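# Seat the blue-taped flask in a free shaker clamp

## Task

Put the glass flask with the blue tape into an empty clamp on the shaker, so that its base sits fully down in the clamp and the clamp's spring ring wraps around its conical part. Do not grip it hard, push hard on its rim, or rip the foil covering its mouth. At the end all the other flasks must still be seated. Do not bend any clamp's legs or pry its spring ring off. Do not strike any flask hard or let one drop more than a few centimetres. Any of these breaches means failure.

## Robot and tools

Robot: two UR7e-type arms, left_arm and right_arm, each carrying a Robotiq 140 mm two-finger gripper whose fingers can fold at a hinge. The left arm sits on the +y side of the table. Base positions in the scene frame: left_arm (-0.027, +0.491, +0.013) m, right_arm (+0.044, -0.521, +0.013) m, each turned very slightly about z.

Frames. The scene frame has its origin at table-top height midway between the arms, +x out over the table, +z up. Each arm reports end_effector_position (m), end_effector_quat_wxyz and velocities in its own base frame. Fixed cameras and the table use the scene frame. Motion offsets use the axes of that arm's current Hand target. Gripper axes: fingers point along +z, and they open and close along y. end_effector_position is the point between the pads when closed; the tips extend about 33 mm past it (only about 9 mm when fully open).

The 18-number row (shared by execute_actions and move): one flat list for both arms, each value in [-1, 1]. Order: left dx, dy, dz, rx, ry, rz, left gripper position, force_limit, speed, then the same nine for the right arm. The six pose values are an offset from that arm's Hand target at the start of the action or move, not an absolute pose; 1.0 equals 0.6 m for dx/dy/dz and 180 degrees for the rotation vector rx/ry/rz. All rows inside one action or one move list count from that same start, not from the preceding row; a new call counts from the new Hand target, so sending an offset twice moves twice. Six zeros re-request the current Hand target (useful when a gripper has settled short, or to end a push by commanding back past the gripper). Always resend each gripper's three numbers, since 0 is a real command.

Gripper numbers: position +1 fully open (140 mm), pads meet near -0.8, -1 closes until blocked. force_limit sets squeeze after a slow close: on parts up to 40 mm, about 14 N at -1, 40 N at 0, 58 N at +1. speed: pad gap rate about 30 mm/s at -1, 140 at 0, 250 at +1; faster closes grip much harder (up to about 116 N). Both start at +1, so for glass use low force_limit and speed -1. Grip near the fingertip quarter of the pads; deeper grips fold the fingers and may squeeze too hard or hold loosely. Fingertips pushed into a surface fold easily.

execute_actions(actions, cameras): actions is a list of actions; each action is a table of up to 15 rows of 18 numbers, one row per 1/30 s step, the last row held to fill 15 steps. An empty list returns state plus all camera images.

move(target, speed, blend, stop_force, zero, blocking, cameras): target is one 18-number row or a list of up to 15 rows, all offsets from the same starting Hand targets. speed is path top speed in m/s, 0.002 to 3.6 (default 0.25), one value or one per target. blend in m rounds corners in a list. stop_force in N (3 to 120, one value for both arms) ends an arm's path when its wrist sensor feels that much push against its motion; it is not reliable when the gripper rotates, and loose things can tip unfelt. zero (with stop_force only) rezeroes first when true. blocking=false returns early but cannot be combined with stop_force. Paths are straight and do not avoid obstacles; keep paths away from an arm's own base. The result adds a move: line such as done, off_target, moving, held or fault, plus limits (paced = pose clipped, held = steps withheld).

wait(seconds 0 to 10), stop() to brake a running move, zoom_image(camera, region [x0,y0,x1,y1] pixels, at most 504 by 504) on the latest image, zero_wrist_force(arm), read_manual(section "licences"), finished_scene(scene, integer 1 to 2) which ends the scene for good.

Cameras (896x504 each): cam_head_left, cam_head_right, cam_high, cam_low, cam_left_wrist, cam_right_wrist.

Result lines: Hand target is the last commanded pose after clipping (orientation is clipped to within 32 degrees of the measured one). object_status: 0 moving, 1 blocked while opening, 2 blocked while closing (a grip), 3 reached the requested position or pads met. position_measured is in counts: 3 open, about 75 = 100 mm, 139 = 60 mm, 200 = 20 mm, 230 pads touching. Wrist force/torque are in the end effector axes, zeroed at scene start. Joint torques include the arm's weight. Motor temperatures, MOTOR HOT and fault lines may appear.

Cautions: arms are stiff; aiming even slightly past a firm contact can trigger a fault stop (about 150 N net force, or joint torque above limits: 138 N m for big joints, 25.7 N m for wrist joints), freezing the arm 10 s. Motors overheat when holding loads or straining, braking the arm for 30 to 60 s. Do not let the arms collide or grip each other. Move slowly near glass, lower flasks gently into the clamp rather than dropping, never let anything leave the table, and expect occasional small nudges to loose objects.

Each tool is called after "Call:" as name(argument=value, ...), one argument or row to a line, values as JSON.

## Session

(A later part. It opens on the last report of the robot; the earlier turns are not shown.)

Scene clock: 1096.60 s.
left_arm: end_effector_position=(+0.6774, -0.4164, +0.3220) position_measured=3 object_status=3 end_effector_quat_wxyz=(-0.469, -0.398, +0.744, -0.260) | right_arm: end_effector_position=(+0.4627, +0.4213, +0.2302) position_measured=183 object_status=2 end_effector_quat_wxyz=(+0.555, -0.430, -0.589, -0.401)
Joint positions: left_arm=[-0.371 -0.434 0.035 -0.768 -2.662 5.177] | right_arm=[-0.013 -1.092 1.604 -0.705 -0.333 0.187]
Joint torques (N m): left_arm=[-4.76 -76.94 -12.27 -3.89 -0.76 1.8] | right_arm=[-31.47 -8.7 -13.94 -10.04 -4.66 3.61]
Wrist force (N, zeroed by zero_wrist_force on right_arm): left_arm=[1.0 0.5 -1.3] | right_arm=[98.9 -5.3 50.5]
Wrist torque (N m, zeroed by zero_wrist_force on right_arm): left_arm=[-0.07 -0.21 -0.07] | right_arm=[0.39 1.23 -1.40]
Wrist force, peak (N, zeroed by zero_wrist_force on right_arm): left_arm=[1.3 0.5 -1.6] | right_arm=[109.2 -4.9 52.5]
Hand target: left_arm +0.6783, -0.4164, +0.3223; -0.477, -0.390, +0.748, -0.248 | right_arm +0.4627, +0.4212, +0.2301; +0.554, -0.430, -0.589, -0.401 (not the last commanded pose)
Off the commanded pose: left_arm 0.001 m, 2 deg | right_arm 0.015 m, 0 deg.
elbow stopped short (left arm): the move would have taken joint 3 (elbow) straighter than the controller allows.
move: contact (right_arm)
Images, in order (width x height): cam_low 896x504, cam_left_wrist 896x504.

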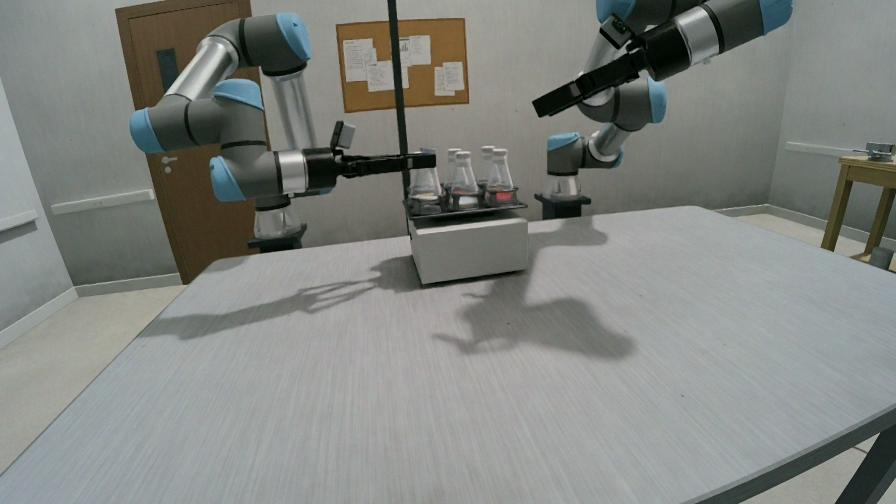

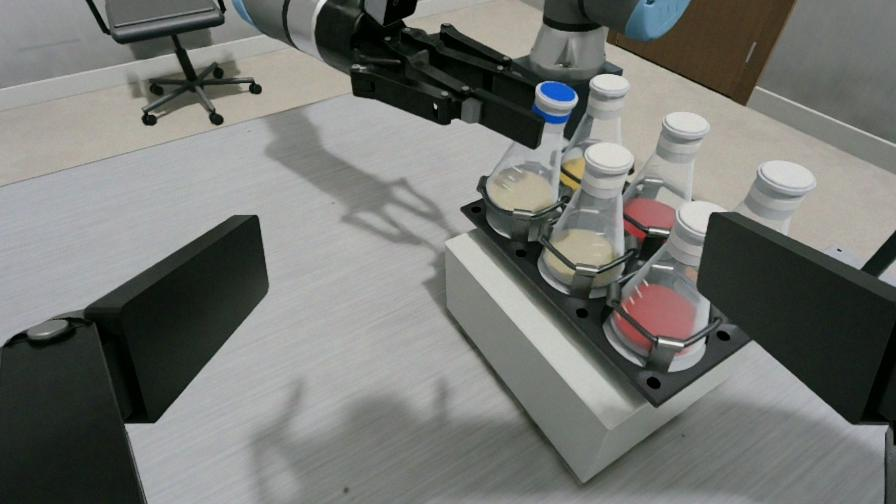

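Call:
move(
  target=[0,0,0,0,0,0,1,1,1,0,0,0.004,0,0.0222,0,-1,-1,-1],
  speed=0.01,
  cameras=["cam_left_wrist","cam_low"],
)

Call:
zoom_image(
  camera="cam_low",
  region=[395, 130, 485, 220],
)

Call:
zoom_image(
  camera="cam_left_wrist",
  region=[460, 40, 620, 270],
)

Scene clock: 1115.03 s.
left_arm: end_effector_position=(+0.6774, -0.4164, +0.3220) position_measured=3 object_status=3 end_effector_quat_wxyz=(-0.469, -0.398, +0.744, -0.260) | right_arm: end_effector_position=(+0.4620, +0.4235, +0.2299) position_measured=183 object_status=2 end_effector_quat_wxyz=(+0.575, -0.415, -0.569, -0.416)
Joint positions: left_arm=[-0.371 -0.434 0.035 -0.768 -2.662 5.177] | right_arm=[-0.01 -1.025 1.556 -0.509 -0.324 -0.016]
Joint torques (N m): left_arm=[-4.33 -76.9 -11.75 -3.82 -1.07 1.66] | right_arm=[8.45 -49.29 -27.44 1.57 1.95 1.66]
Wrist force (N, zeroed by zero_wrist_force on right_arm): left_arm=[1.1 0.5 -1.3] | right_arm=[-22.9 0.0 -6.1]
Wrist torque (N m, zeroed by zero_wrist_force on right_arm): left_arm=[-0.05 -0.22 -0.06] | right_arm=[-0.02 0.23 0.19]
Wrist force, peak (N, zeroed by zero_wrist_force on right_arm): left_arm=[1.2 0.4 -1.7] | right_arm=[100.1 -4.8 50.5]
Hand target: left_arm +0.6783, -0.4164, +0.3223; -0.477, -0.390, +0.748, -0.248 | right_arm +0.4620, +0.4235, +0.2299; +0.575, -0.415, -0.569, -0.416
Off the commanded pose: left_arm 0.001 m, 2 deg | right_arm 0.000 m, 0 deg.
elbow stopped short (left arm): the move would have taken joint 3 (elbow) straighter than the controller allows.
move: done
Images, in order (width x height): cam_low 896x504, cam_left_wrist 896x504.

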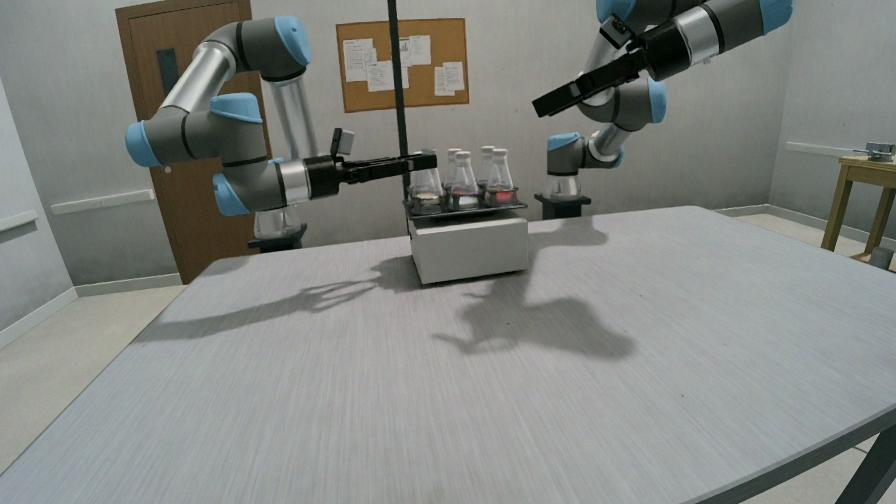

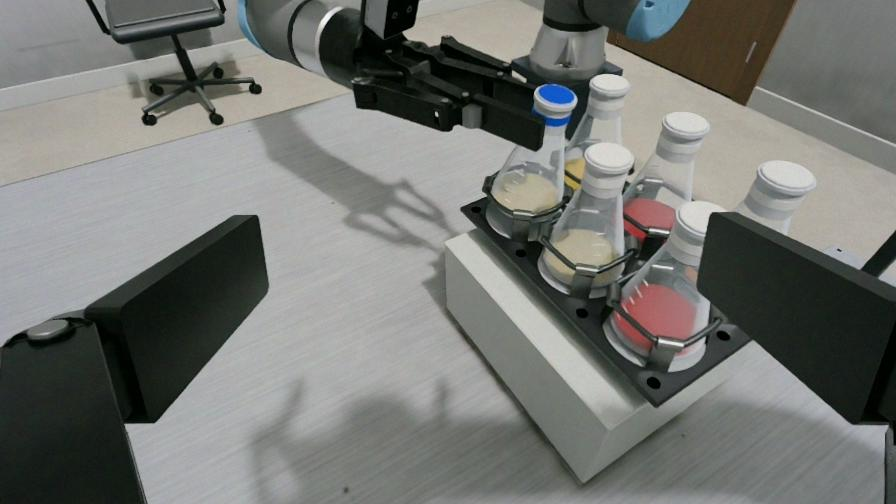

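Scaled by 5.600 from the camera's 896x504 image, which has a finer 1280x720 frame.

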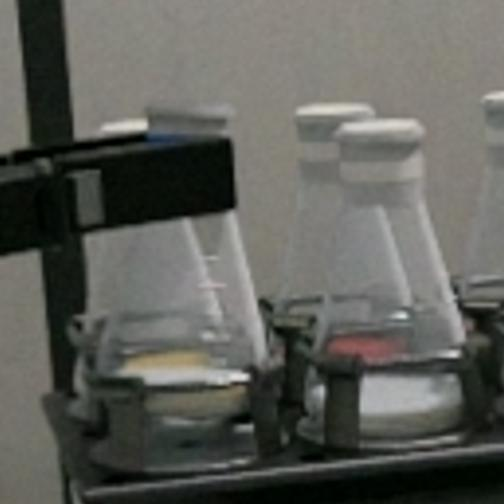

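Scaled by 2.191 from the camera's 896x504 image, which has a finer 1280x720 frame.

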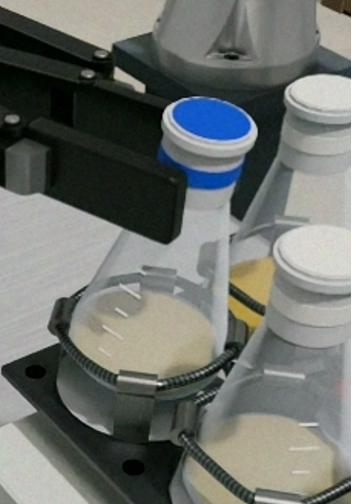

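Call:
move(
  target=[0,0,0,0,0,0,1,1,1,-0.05,0,-0.0035,0,0,0,-1,-1,-1],
  speed=0.01,
  stop_force=40,
  zero=false,
  cameras=["cam_left_wrist","cam_low"],
)

Call:
zoom_image(
  camera="cam_low",
  region=[395, 130, 485, 220],
)

Call:
zoom_image(
  camera="cam_left_wrist",
  region=[460, 40, 620, 270],
)

Scene clock: 1125.90 s.
left_arm: end_effector_position=(+0.6774, -0.4164, +0.3220) position_measured=3 object_status=3 end_effector_quat_wxyz=(-0.469, -0.398, +0.744, -0.260) | right_arm: end_effector_position=(+0.4622, +0.4227, +0.2172) position_measured=183 object_status=2 end_effector_quat_wxyz=(+0.575, -0.415, -0.569, -0.416)
Joint positions: left_arm=[-0.371 -0.434 0.035 -0.768 -2.662 5.177] | right_arm=[-0.012 -1.01 1.568 -0.537 -0.325 -0.016]
Joint torques (N m): left_arm=[-4.29 -75.49 -13.25 -3.83 -1.08 1.48] | right_arm=[11.22 -36.32 -20.94 -0.8 -0.84 1.17]
Wrist force (N, zeroed by zero_wrist_force on right_arm): left_arm=[0.8 0.6 -1.4] | right_arm=[40.5 2.3 -6.5]
Wrist torque (N m, zeroed by zero_wrist_force on right_arm): left_arm=[-0.04 -0.16 -0.07] | right_arm=[-0.04 -0.27 0.06]
Wrist force, peak (N, zeroed by zero_wrist_force on right_arm): left_arm=[1.1 0.5 -1.7] | right_arm=[52.3 2.7 -7.9]
Hand target: left_arm +0.6783, -0.4164, +0.3223; -0.477, -0.390, +0.748, -0.248 | right_arm +0.4622, +0.4227, +0.2172; +0.575, -0.415, -0.569, -0.416 (not the last commanded pose)
Off the commanded pose: left_arm 0.001 m, 2 deg | right_arm 0.017 m, 0 deg.
elbow stopped short (left arm): the move would have taken joint 3 (elbow) straighter than the controller allows.
move: contact (right_arm)
Images, in order (width x height): cam_low 896x504, cam_left_wrist 896x504.

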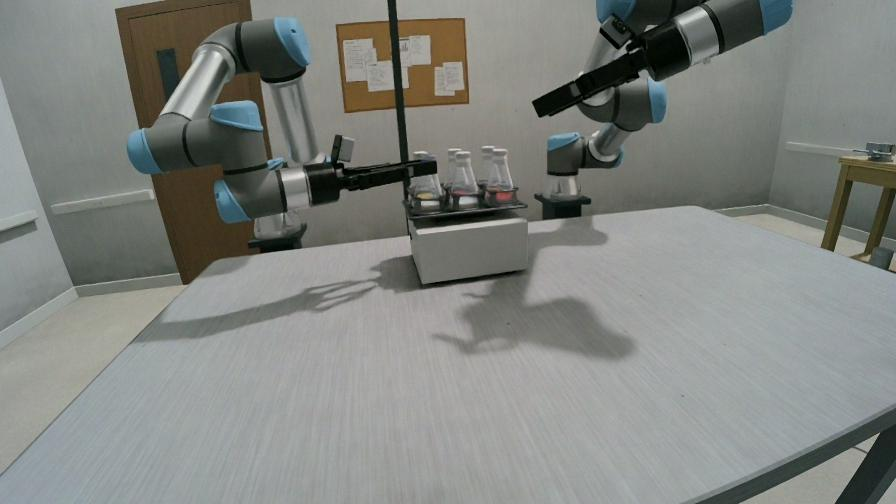

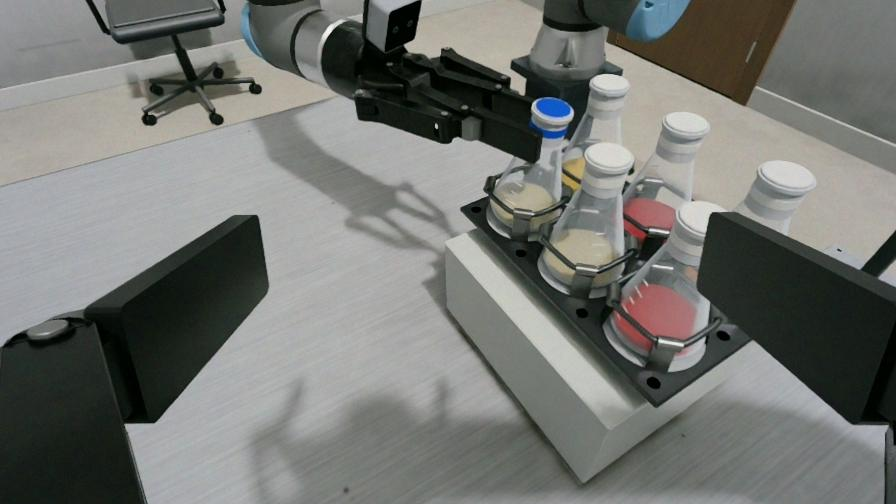

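Scaled by 5.600 from the camera's 896x504 image, which has a finer 1280x720 frame.

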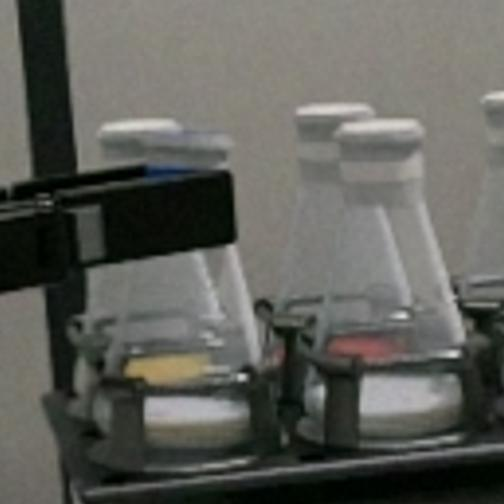

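Scaled by 2.191 from the camera's 896x504 image, which has a finer 1280x720 frame.

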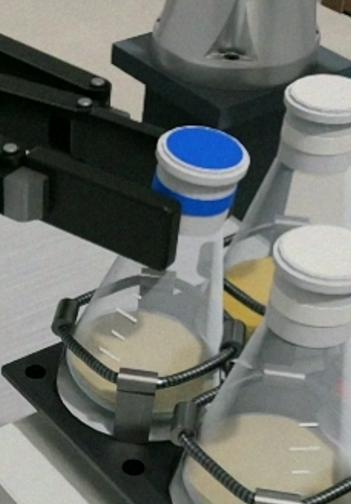

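Call:
move(
  target=[0,0,0,0,0,0,1,1,1,0.003,0,-0.012,0,0.0278,0,-1,-1,-1],
  speed=0.015,
)

Call:
move(
  target=[0,0,0,0,0,0,1,1,1,-0.03,0,-0.0025,0,0,0,-1,-1,-1],
  speed=0.008,
  stop_force=60,
  zero=false,
  cameras=["cam_left_wrist","cam_low","cam_head_right"],
)

Call:
zoom_image(
  camera="cam_low",
  region=[395, 130, 485, 220],
)

Call:
zoom_image(
  camera="cam_left_wrist",
  region=[460, 40, 620, 270],
)

Call:
zoom_image(
  camera="cam_head_right",
  region=[450, 245, 530, 345],
)

Scene clock: 1140.13 s.
left_arm: end_effector_position=(+0.6774, -0.4164, +0.3220) position_measured=3 object_status=3 end_effector_quat_wxyz=(-0.469, -0.398, +0.744, -0.260) | right_arm: end_effector_position=(+0.4645, +0.4158, +0.2190) position_measured=183 object_status=2 end_effector_quat_wxyz=(+0.599, -0.397, -0.544, -0.434) end_effector_velocity=(+0.000, -0.001, +0.000) end_effector_angular_velocity=(-0.001, -0.002, +0.001)
Joint positions: left_arm=[-0.371 -0.434 0.035 -0.768 -2.662 5.177] | right_arm=[-0.022 -0.921 1.503 -0.302 -0.348 -0.26]
Joint velocities: left_arm=[within noise] | right_arm=[-0.001 -0.001 0 -0.005 -0.002 0.004]
Joint torques (N m): left_arm=[-4.43 -75.72 -13.06 -3.51 -0.73 1.8] | right_arm=[-3.96 -50.18 -19.33 0.63 -1.74 1.82]
Wrist force (N, zeroed by zero_wrist_force on right_arm): left_arm=[0.9 0.4 -1.4] | right_arm=[-3.2 -0.1 0.0]
Wrist torque (N m, zeroed by zero_wrist_force on right_arm): left_arm=[-0.08 -0.20 -0.07] | right_arm=[-0.02 0.07 0.11]
Wrist force, peak (N, zeroed by zero_wrist_force on right_arm): left_arm=[1.1 0.7 -1.6] | right_arm=[41.3 2.5 -6.5]
Hand target: left_arm +0.6783, -0.4164, +0.3223; -0.477, -0.390, +0.748, -0.248 | right_arm +0.4644, +0.4159, +0.2190; +0.599, -0.397, -0.544, -0.434
Off the commanded pose: left_arm 0.001 m, 2 deg | right_arm 0.000 m, 0 deg.
elbow stopped short (left arm): the move would have taken joint 3 (elbow) straighter than the controller allows.
move: done

Scene clock: 1141.90 s.
left_arm: end_effector_position=(+0.6774, -0.4164, +0.3220) position_measured=3 object_status=3 end_effector_quat_wxyz=(-0.469, -0.398, +0.744, -0.260) | right_arm: end_effector_position=(+0.4644, +0.4159, +0.2134) position_measured=183 object_status=2 end_effector_quat_wxyz=(+0.599, -0.397, -0.544, -0.434)
Joint positions: left_arm=[-0.371 -0.434 0.035 -0.768 -2.662 5.177] | right_arm=[-0.022 -0.914 1.507 -0.313 -0.347 -0.26]
Joint torques (N m): left_arm=[-5.26 -75.6 -12.27 -3.5 -0.85 1.85] | right_arm=[8.25 -30.1 -14.33 -3.1 2.25 0.35]
Wrist force (N, zeroed by zero_wrist_force on right_arm): left_arm=[1.2 0.5 -1.5] | right_arm=[62.0 13.8 0.4]
Wrist torque (N m, zeroed by zero_wrist_force on right_arm): left_arm=[-0.05 -0.25 -0.07] | right_arm=[-0.29 0.27 -0.11]
Wrist force, peak (N, zeroed by zero_wrist_force on right_arm): left_arm=[1.2 0.5 -1.7] | right_arm=[71.0 15.7 0.5]
Hand target: left_arm +0.6783, -0.4164, +0.3223; -0.477, -0.390, +0.748, -0.248 | right_arm +0.4644, +0.4159, +0.2134; +0.599, -0.397, -0.544, -0.434 (not the last commanded pose)
Off the commanded pose: left_arm 0.001 m, 2 deg | right_arm 0.012 m, 0 deg.
elbow stopped short (left arm): the move would have taken joint 3 (elbow) straighter than the controller allows.
move: contact (right_arm)
Images, in order (width x height): cam_head_right 896x504, cam_low 896x504, cam_left_wrist 896x504.

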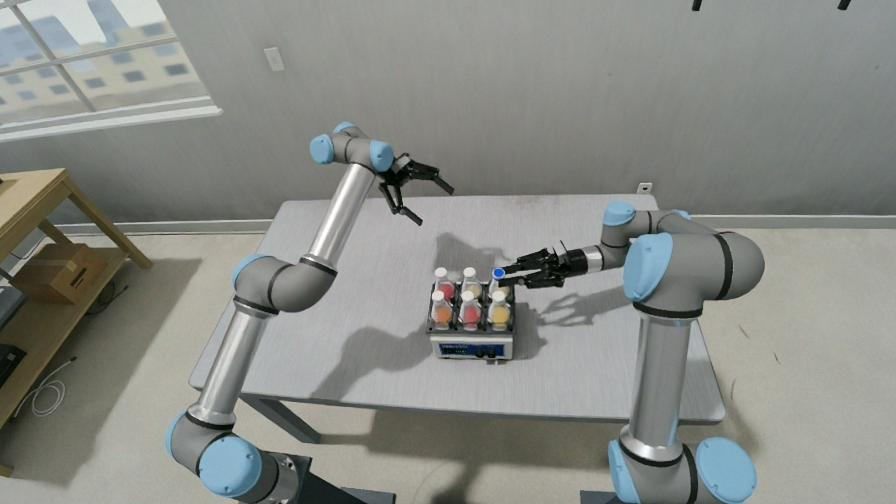

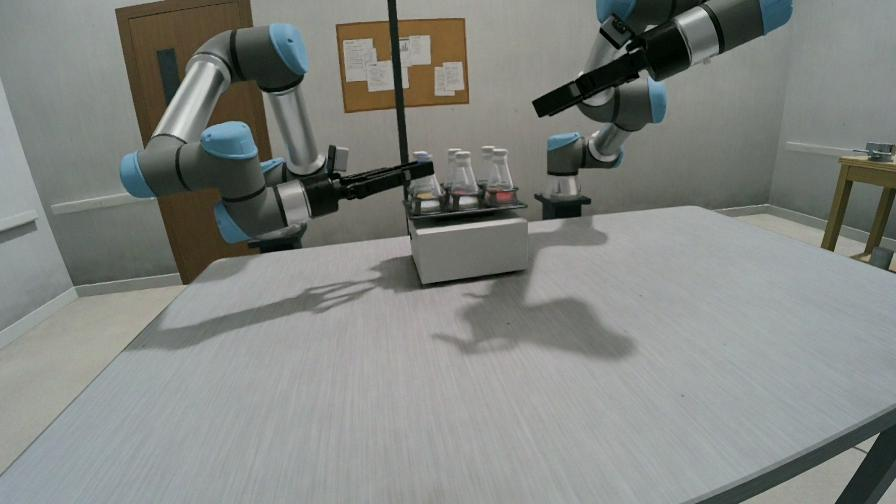

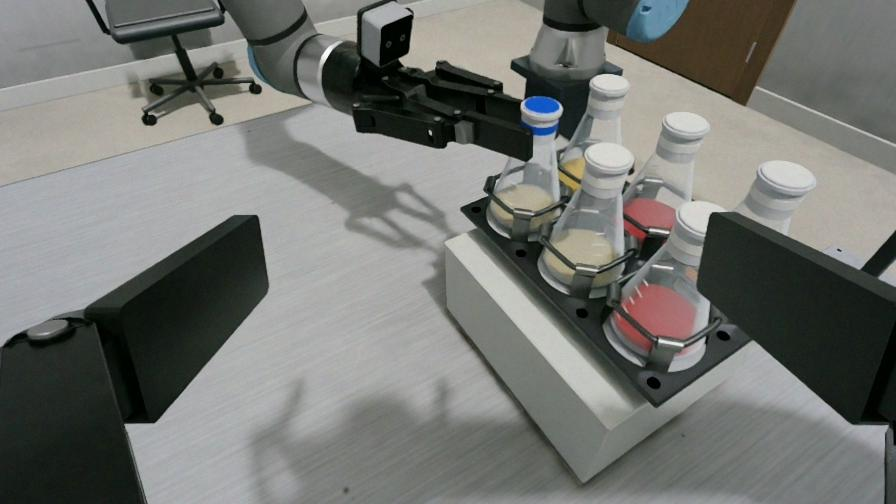

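Scaled by 5.600 from the camera's 896x504 image, which has a finer 1280x720 frame.

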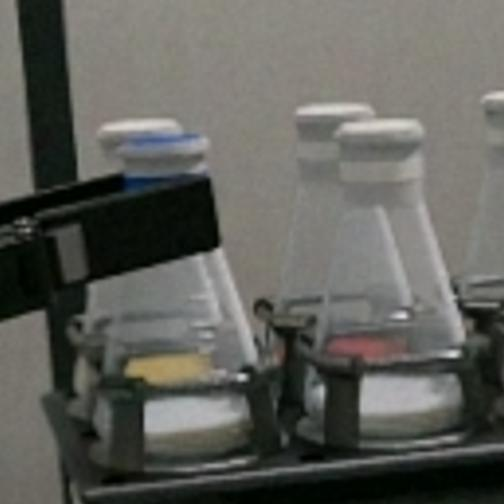

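Scaled by 2.191 from the camera's 896x504 image, which has a finer 1280x720 frame.

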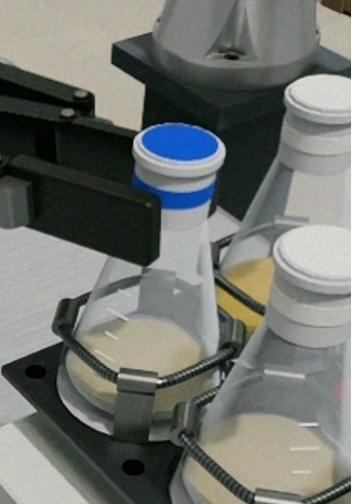

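Scaled by 5.040 from the camera's 896x504 image, which has a finer 1280x720 frame.

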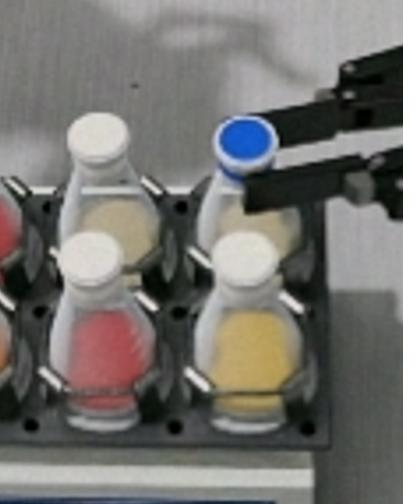

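Call:
move(
  target=[0,0,0,0,0,0,1,1,1,0.007,-0.0005,0,0,0,0,-1,-1,-1],
  speed=0.01,
)

Call:
move(
  target=[0,0,0,0,0,0,1,1,1,0,0,0,0,0,0,-0.25,-1,-1],
)

Call:
wait(
  seconds=1.5,
  cameras=["cam_left_wrist","cam_low"],
)

Call:
zoom_image(
  camera="cam_left_wrist",
  region=[460, 40, 620, 270],
)

Scene clock: 1154.53 s.
left_arm: end_effector_position=(+0.6774, -0.4164, +0.3220) position_measured=3 object_status=3 end_effector_quat_wxyz=(-0.469, -0.398, +0.744, -0.260) | right_arm: end_effector_position=(+0.4643, +0.4154, +0.2176) position_measured=183 object_status=2 end_effector_quat_wxyz=(+0.599, -0.397, -0.544, -0.434)
Joint positions: left_arm=[-0.371 -0.434 0.035 -0.768 -2.662 5.177] | right_arm=[-0.022 -0.92 1.505 -0.306 -0.348 -0.259]
Joint torques (N m): left_arm=[-4.2 -74.51 -11.98 -3.48 -0.97 1.9] | right_arm=[-7.16 -46.31 -29.03 3.04 -3.25 1.76]
Wrist force (N, zeroed by zero_wrist_force on right_arm): left_arm=[1.0 0.5 -1.5] | right_arm=[-1.8 1.1 0.0]
Wrist torque (N m, zeroed by zero_wrist_force on right_arm): left_arm=[-0.07 -0.22 -0.07] | right_arm=[-0.01 0.02 -0.08]
Wrist force, peak (N, zeroed by zero_wrist_force on right_arm): left_arm=[1.2 0.5 -1.6] | right_arm=[62.1 13.5 0.5]
Hand target: left_arm +0.6783, -0.4164, +0.3223; -0.477, -0.390, +0.748, -0.248 | right_arm +0.4643, +0.4154, +0.2176; +0.599, -0.397, -0.544, -0.434
Off the commanded pose: left_arm 0.001 m, 2 deg | right_arm 0.000 m, 0 deg.
elbow stopped short (left arm): the move would have taken joint 3 (elbow) straighter than the controller allows.
move: done

Scene clock: 1155.23 s.
left_arm: end_effector_position=(+0.6774, -0.4164, +0.3220) position_measured=3 object_status=3 end_effector_quat_wxyz=(-0.469, -0.398, +0.744, -0.260) | right_arm: end_effector_position=(+0.4643, +0.4154, +0.2176) position_measured=160 object_status=0 end_effector_quat_wxyz=(+0.599, -0.397, -0.544, -0.434)
Joint positions: left_arm=[-0.371 -0.434 0.035 -0.768 -2.662 5.177] | right_arm=[-0.022 -0.92 1.505 -0.306 -0.348 -0.259]
Joint torques (N m): left_arm=[-5.24 -77.81 -12.69 -3.43 -0.97 1.86] | right_arm=[-7.42 -32.61 -20.63 -0.31 -1.71 0.63]
Wrist force (N, zeroed by zero_wrist_force on right_arm): left_arm=[1.2 0.4 -1.4] | right_arm=[0.0 0.4 0.0]
Wrist torque (N m, zeroed by zero_wrist_force on right_arm): left_arm=[-0.08 -0.26 -0.06] | right_arm=[0.01 0.01 -0.03]
Wrist force, peak (N, zeroed by zero_wrist_force on right_arm): left_arm=[1.1 0.7 -1.6] | right_arm=[-2.8 0.8 -0.4]
Hand target: left_arm +0.6783, -0.4164, +0.3223; -0.477, -0.390, +0.748, -0.248 | right_arm +0.4643, +0.4154, +0.2176; +0.599, -0.397, -0.544, -0.434
Off the commanded pose: left_arm 0.001 m, 2 deg | right_arm 0.000 m, 0 deg.
elbow stopped short (left arm): the move would have taken joint 3 (elbow) straighter than the controller allows.
move: done

Scene clock: 1156.73 s.
left_arm: end_effector_position=(+0.6774, -0.4164, +0.3220) position_measured=3 object_status=3 end_effector_quat_wxyz=(-0.469, -0.398, +0.744, -0.260) | right_arm: end_effector_position=(+0.4643, +0.4154, +0.2176) position_measured=160 object_status=3 end_effector_quat_wxyz=(+0.599, -0.397, -0.544, -0.434)
Joint positions: left_arm=[-0.371 -0.434 0.035 -0.768 -2.662 5.177] | right_arm=[-0.022 -0.92 1.505 -0.306 -0.348 -0.259]
Joint torques (N m): left_arm=[-4.9 -75.57 -12.43 -3.39 -0.85 1.77] | right_arm=[-5.97 -31.11 -9.06 -0.1 1.69 -1.61]
Wrist force (N, zeroed by zero_wrist_force on right_arm): left_arm=[1.2 0.5 -1.2] | right_arm=[0.0 0.5 0.0]
Wrist torque (N m, zeroed by zero_wrist_force on right_arm): left_arm=[-0.07 -0.27 -0.07] | right_arm=[0.02 0.01 -0.03]
Wrist force, peak (N, zeroed by zero_wrist_force on right_arm): left_arm=[1.1 0.6 -1.5] | right_arm=[0.0 0.6 0.1]
Hand target: left_arm +0.6783, -0.4164, +0.3223; -0.477, -0.390, +0.748, -0.248 | right_arm +0.4643, +0.4154, +0.2176; +0.599, -0.397, -0.544, -0.434
Tool commands: left_gripper/position=+1.0 left_gripper/force_limit=+1.0 left_gripper/speed=+1.0 right_gripper/position=-0.25 right_gripper/force_limit=-1.0 right_gripper/speed=-1.0
Off the commanded pose: left_arm 0.001 m, 2 deg | right_arm 0.000 m, 0 deg.
wait: 1.50 s; at rest by 0.17 s
Images, in order (width x height): cam_low 896x504, cam_left_wrist 896x504.

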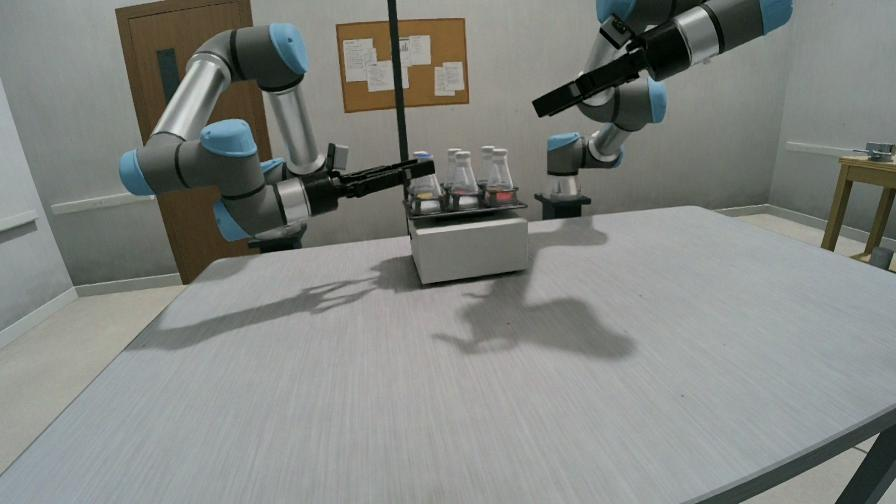

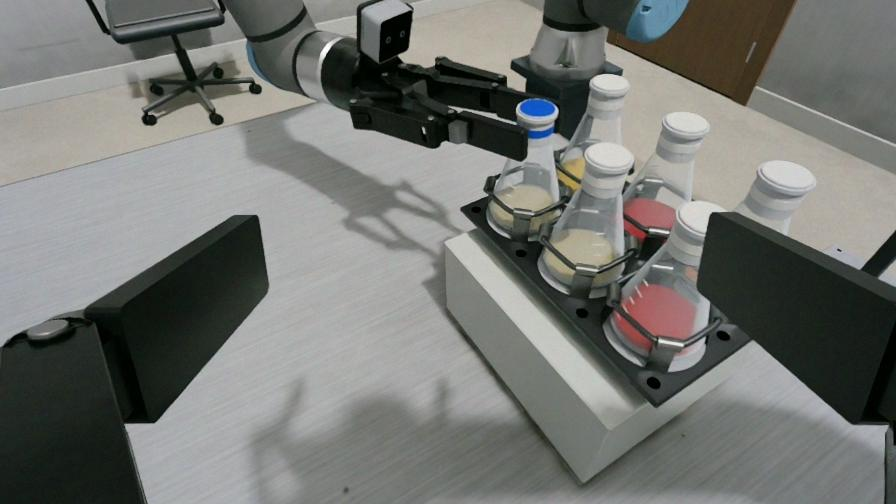

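Scaled by 2.191 from the camera's 896x504 image, which has a finer 1280x720 frame.

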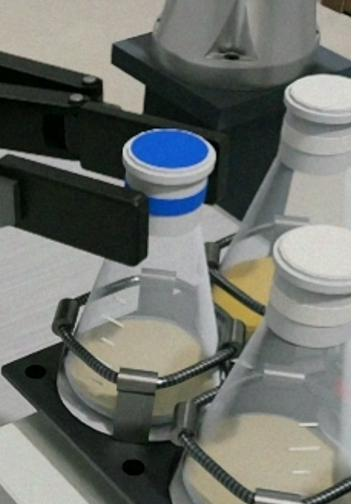

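Call:
zoom_image(
  camera="cam_left_wrist",
  region=[470, 150, 650, 310],
)

Call:
zoom_image(
  camera="cam_low",
  region=[395, 130, 535, 230],
)

Scaled by 2.800 from the camera's 896x504 image, which has a finer 1280x720 frame.

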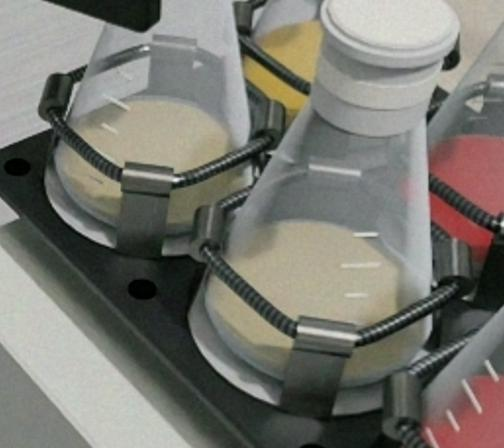

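Scaled by 3.600 from the camera's 896x504 image, which has a finer 1280x720 frame.

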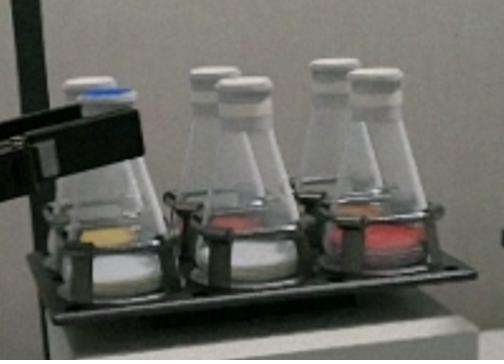

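Call:
move(
  target=[0,0,0,0,0,0,1,1,1,0,0,-0.2,0,0,0,-0.25,-1,-1],
  speed=0.12,
  cameras=["cam_left_wrist","cam_low","cam_head_right","cam_right_wrist"],
)

Call:
zoom_image(
  camera="cam_left_wrist",
  region=[460, 60, 660, 260],
)

Call:
zoom_image(
  camera="cam_right_wrist",
  region=[250, 60, 650, 360],
)

Call:
zoom_image(
  camera="cam_low",
  region=[395, 130, 535, 230],
)

Scene clock: 1175.17 s.
left_arm: end_effector_position=(+0.6774, -0.4164, +0.3220) position_measured=3 object_status=3 end_effector_quat_wxyz=(-0.469, -0.398, +0.744, -0.260) | right_arm: end_effector_position=(+0.5012, +0.3018, +0.2062) position_measured=160 object_status=3 end_effector_quat_wxyz=(+0.599, -0.397, -0.544, -0.434)
Joint positions: left_arm=[-0.371 -0.434 0.035 -0.768 -2.662 5.177] | right_arm=[-0.213 -0.878 1.456 -0.393 -0.534 -0.156]
Joint torques (N m): left_arm=[-4.43 -76.91 -12.18 -3.58 -0.91 1.68] | right_arm=[3.04 -54.98 -7.84 4.16 2.07 -2.13]
Motor temperatures (°C): left_arm=[30 35 28 36 41 39] | right_arm=[31 25 29 35 34 40]
Wrist force (N, zeroed by zero_wrist_force on right_arm): left_arm=[1.1 0.6 -1.3] | right_arm=[0.2 0.2 0.1]
Wrist torque (N m, zeroed by zero_wrist_force on right_arm): left_arm=[-0.04 -0.24 -0.07] | right_arm=[-0.01 -0.02 0.03]
Wrist force, peak (N, zeroed by zero_wrist_force on right_arm): left_arm=[1.4 0.6 -1.5] | right_arm=[0.0 0.3 1.9]
Hand target: left_arm +0.6783, -0.4164, +0.3223; -0.477, -0.390, +0.748, -0.248 | right_arm +0.5011, +0.3018, +0.2063; +0.599, -0.397, -0.544, -0.434
Off the commanded pose: left_arm 0.001 m, 2 deg | right_arm 0.000 m, 0 deg.
elbow stopped short (left arm): the move would have taken joint 3 (elbow) straighter than the controller allows.
move: done
Images, in order (width x height): cam_head_right 896x504, cam_low 896x504, cam_left_wrist 896x504, cam_right_wrist 896x504.

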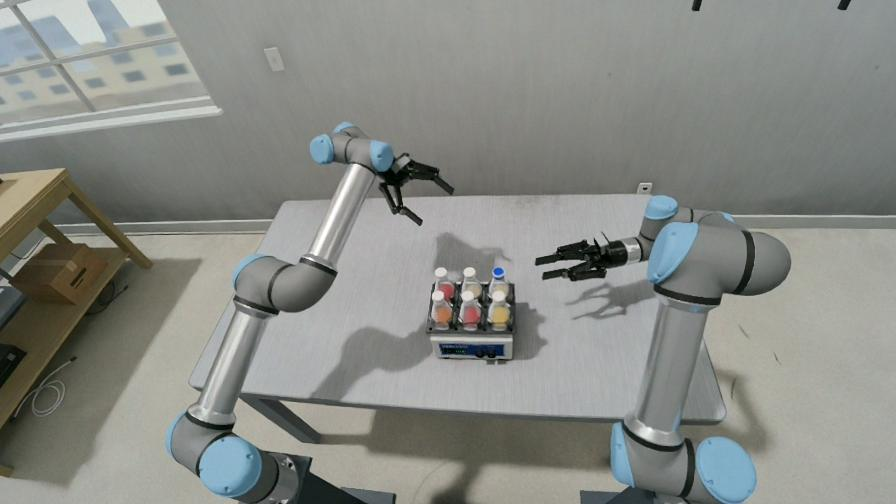

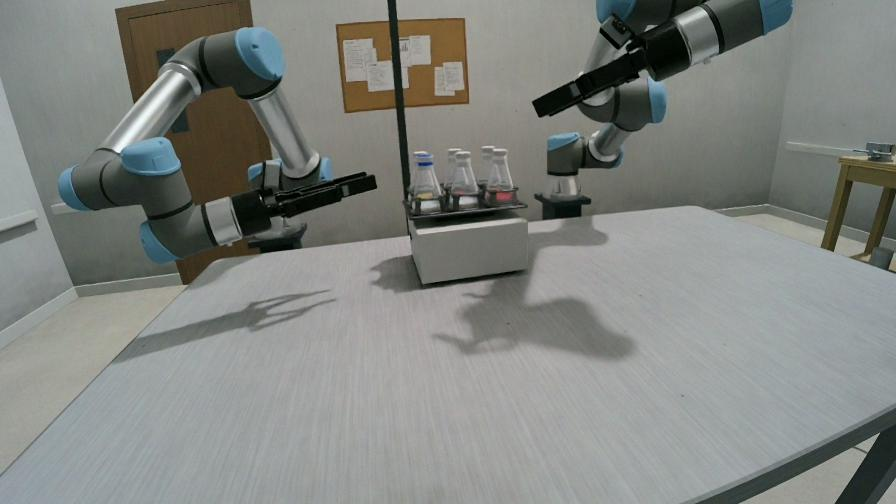

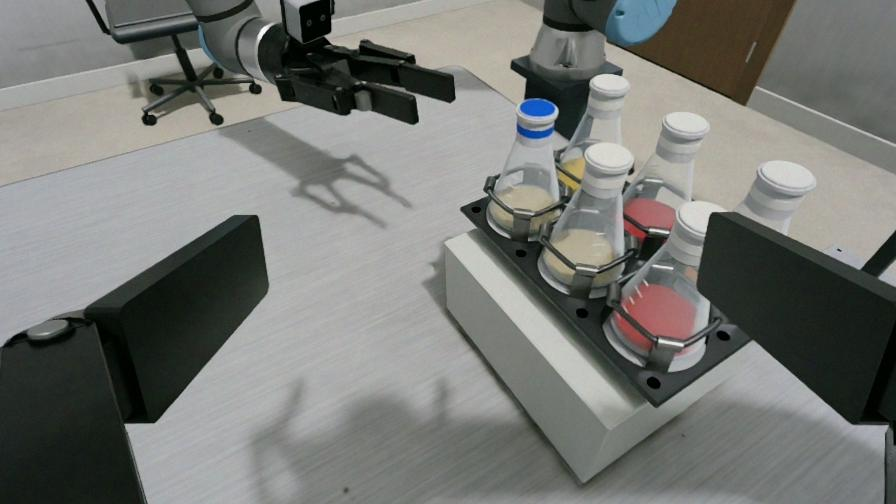

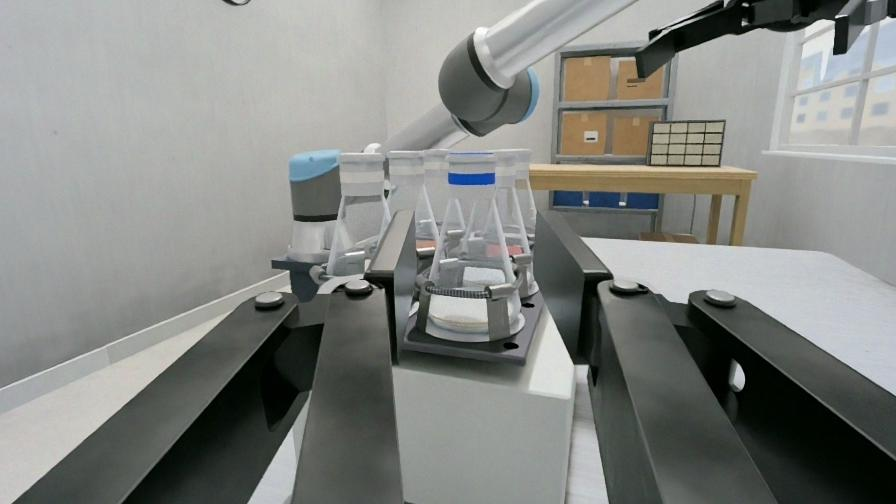

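Scaled by 2.520 from the camera's 896x504 image, which has a finer 1280x720 frame.

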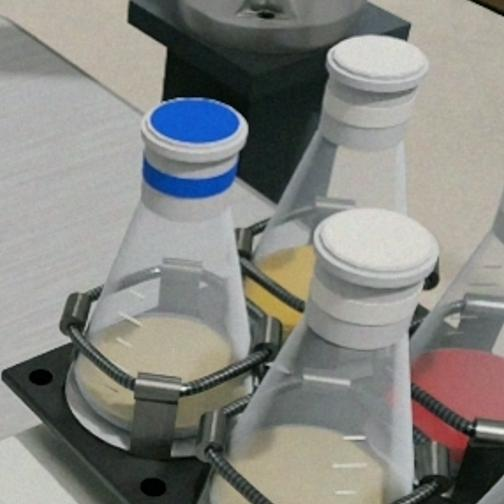

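Scaled by 1.260 from the camera's 896x504 image, which has a finer 1280x720 frame.

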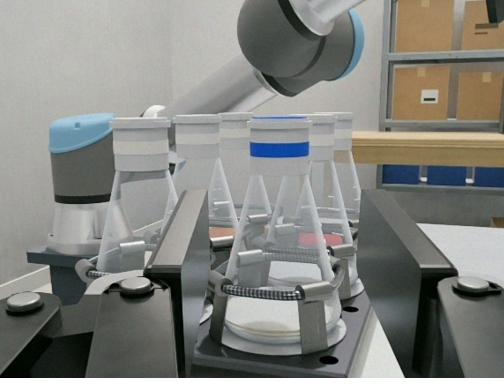

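Scaled by 3.600 from the camera's 896x504 image, which has a finer 1280x720 frame.

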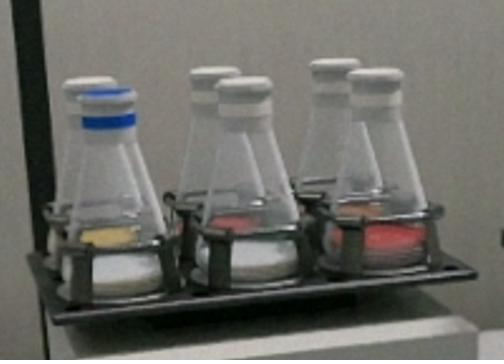

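Call:
finished_scene(
  scene=1,
)

The scene is finished: the task was done.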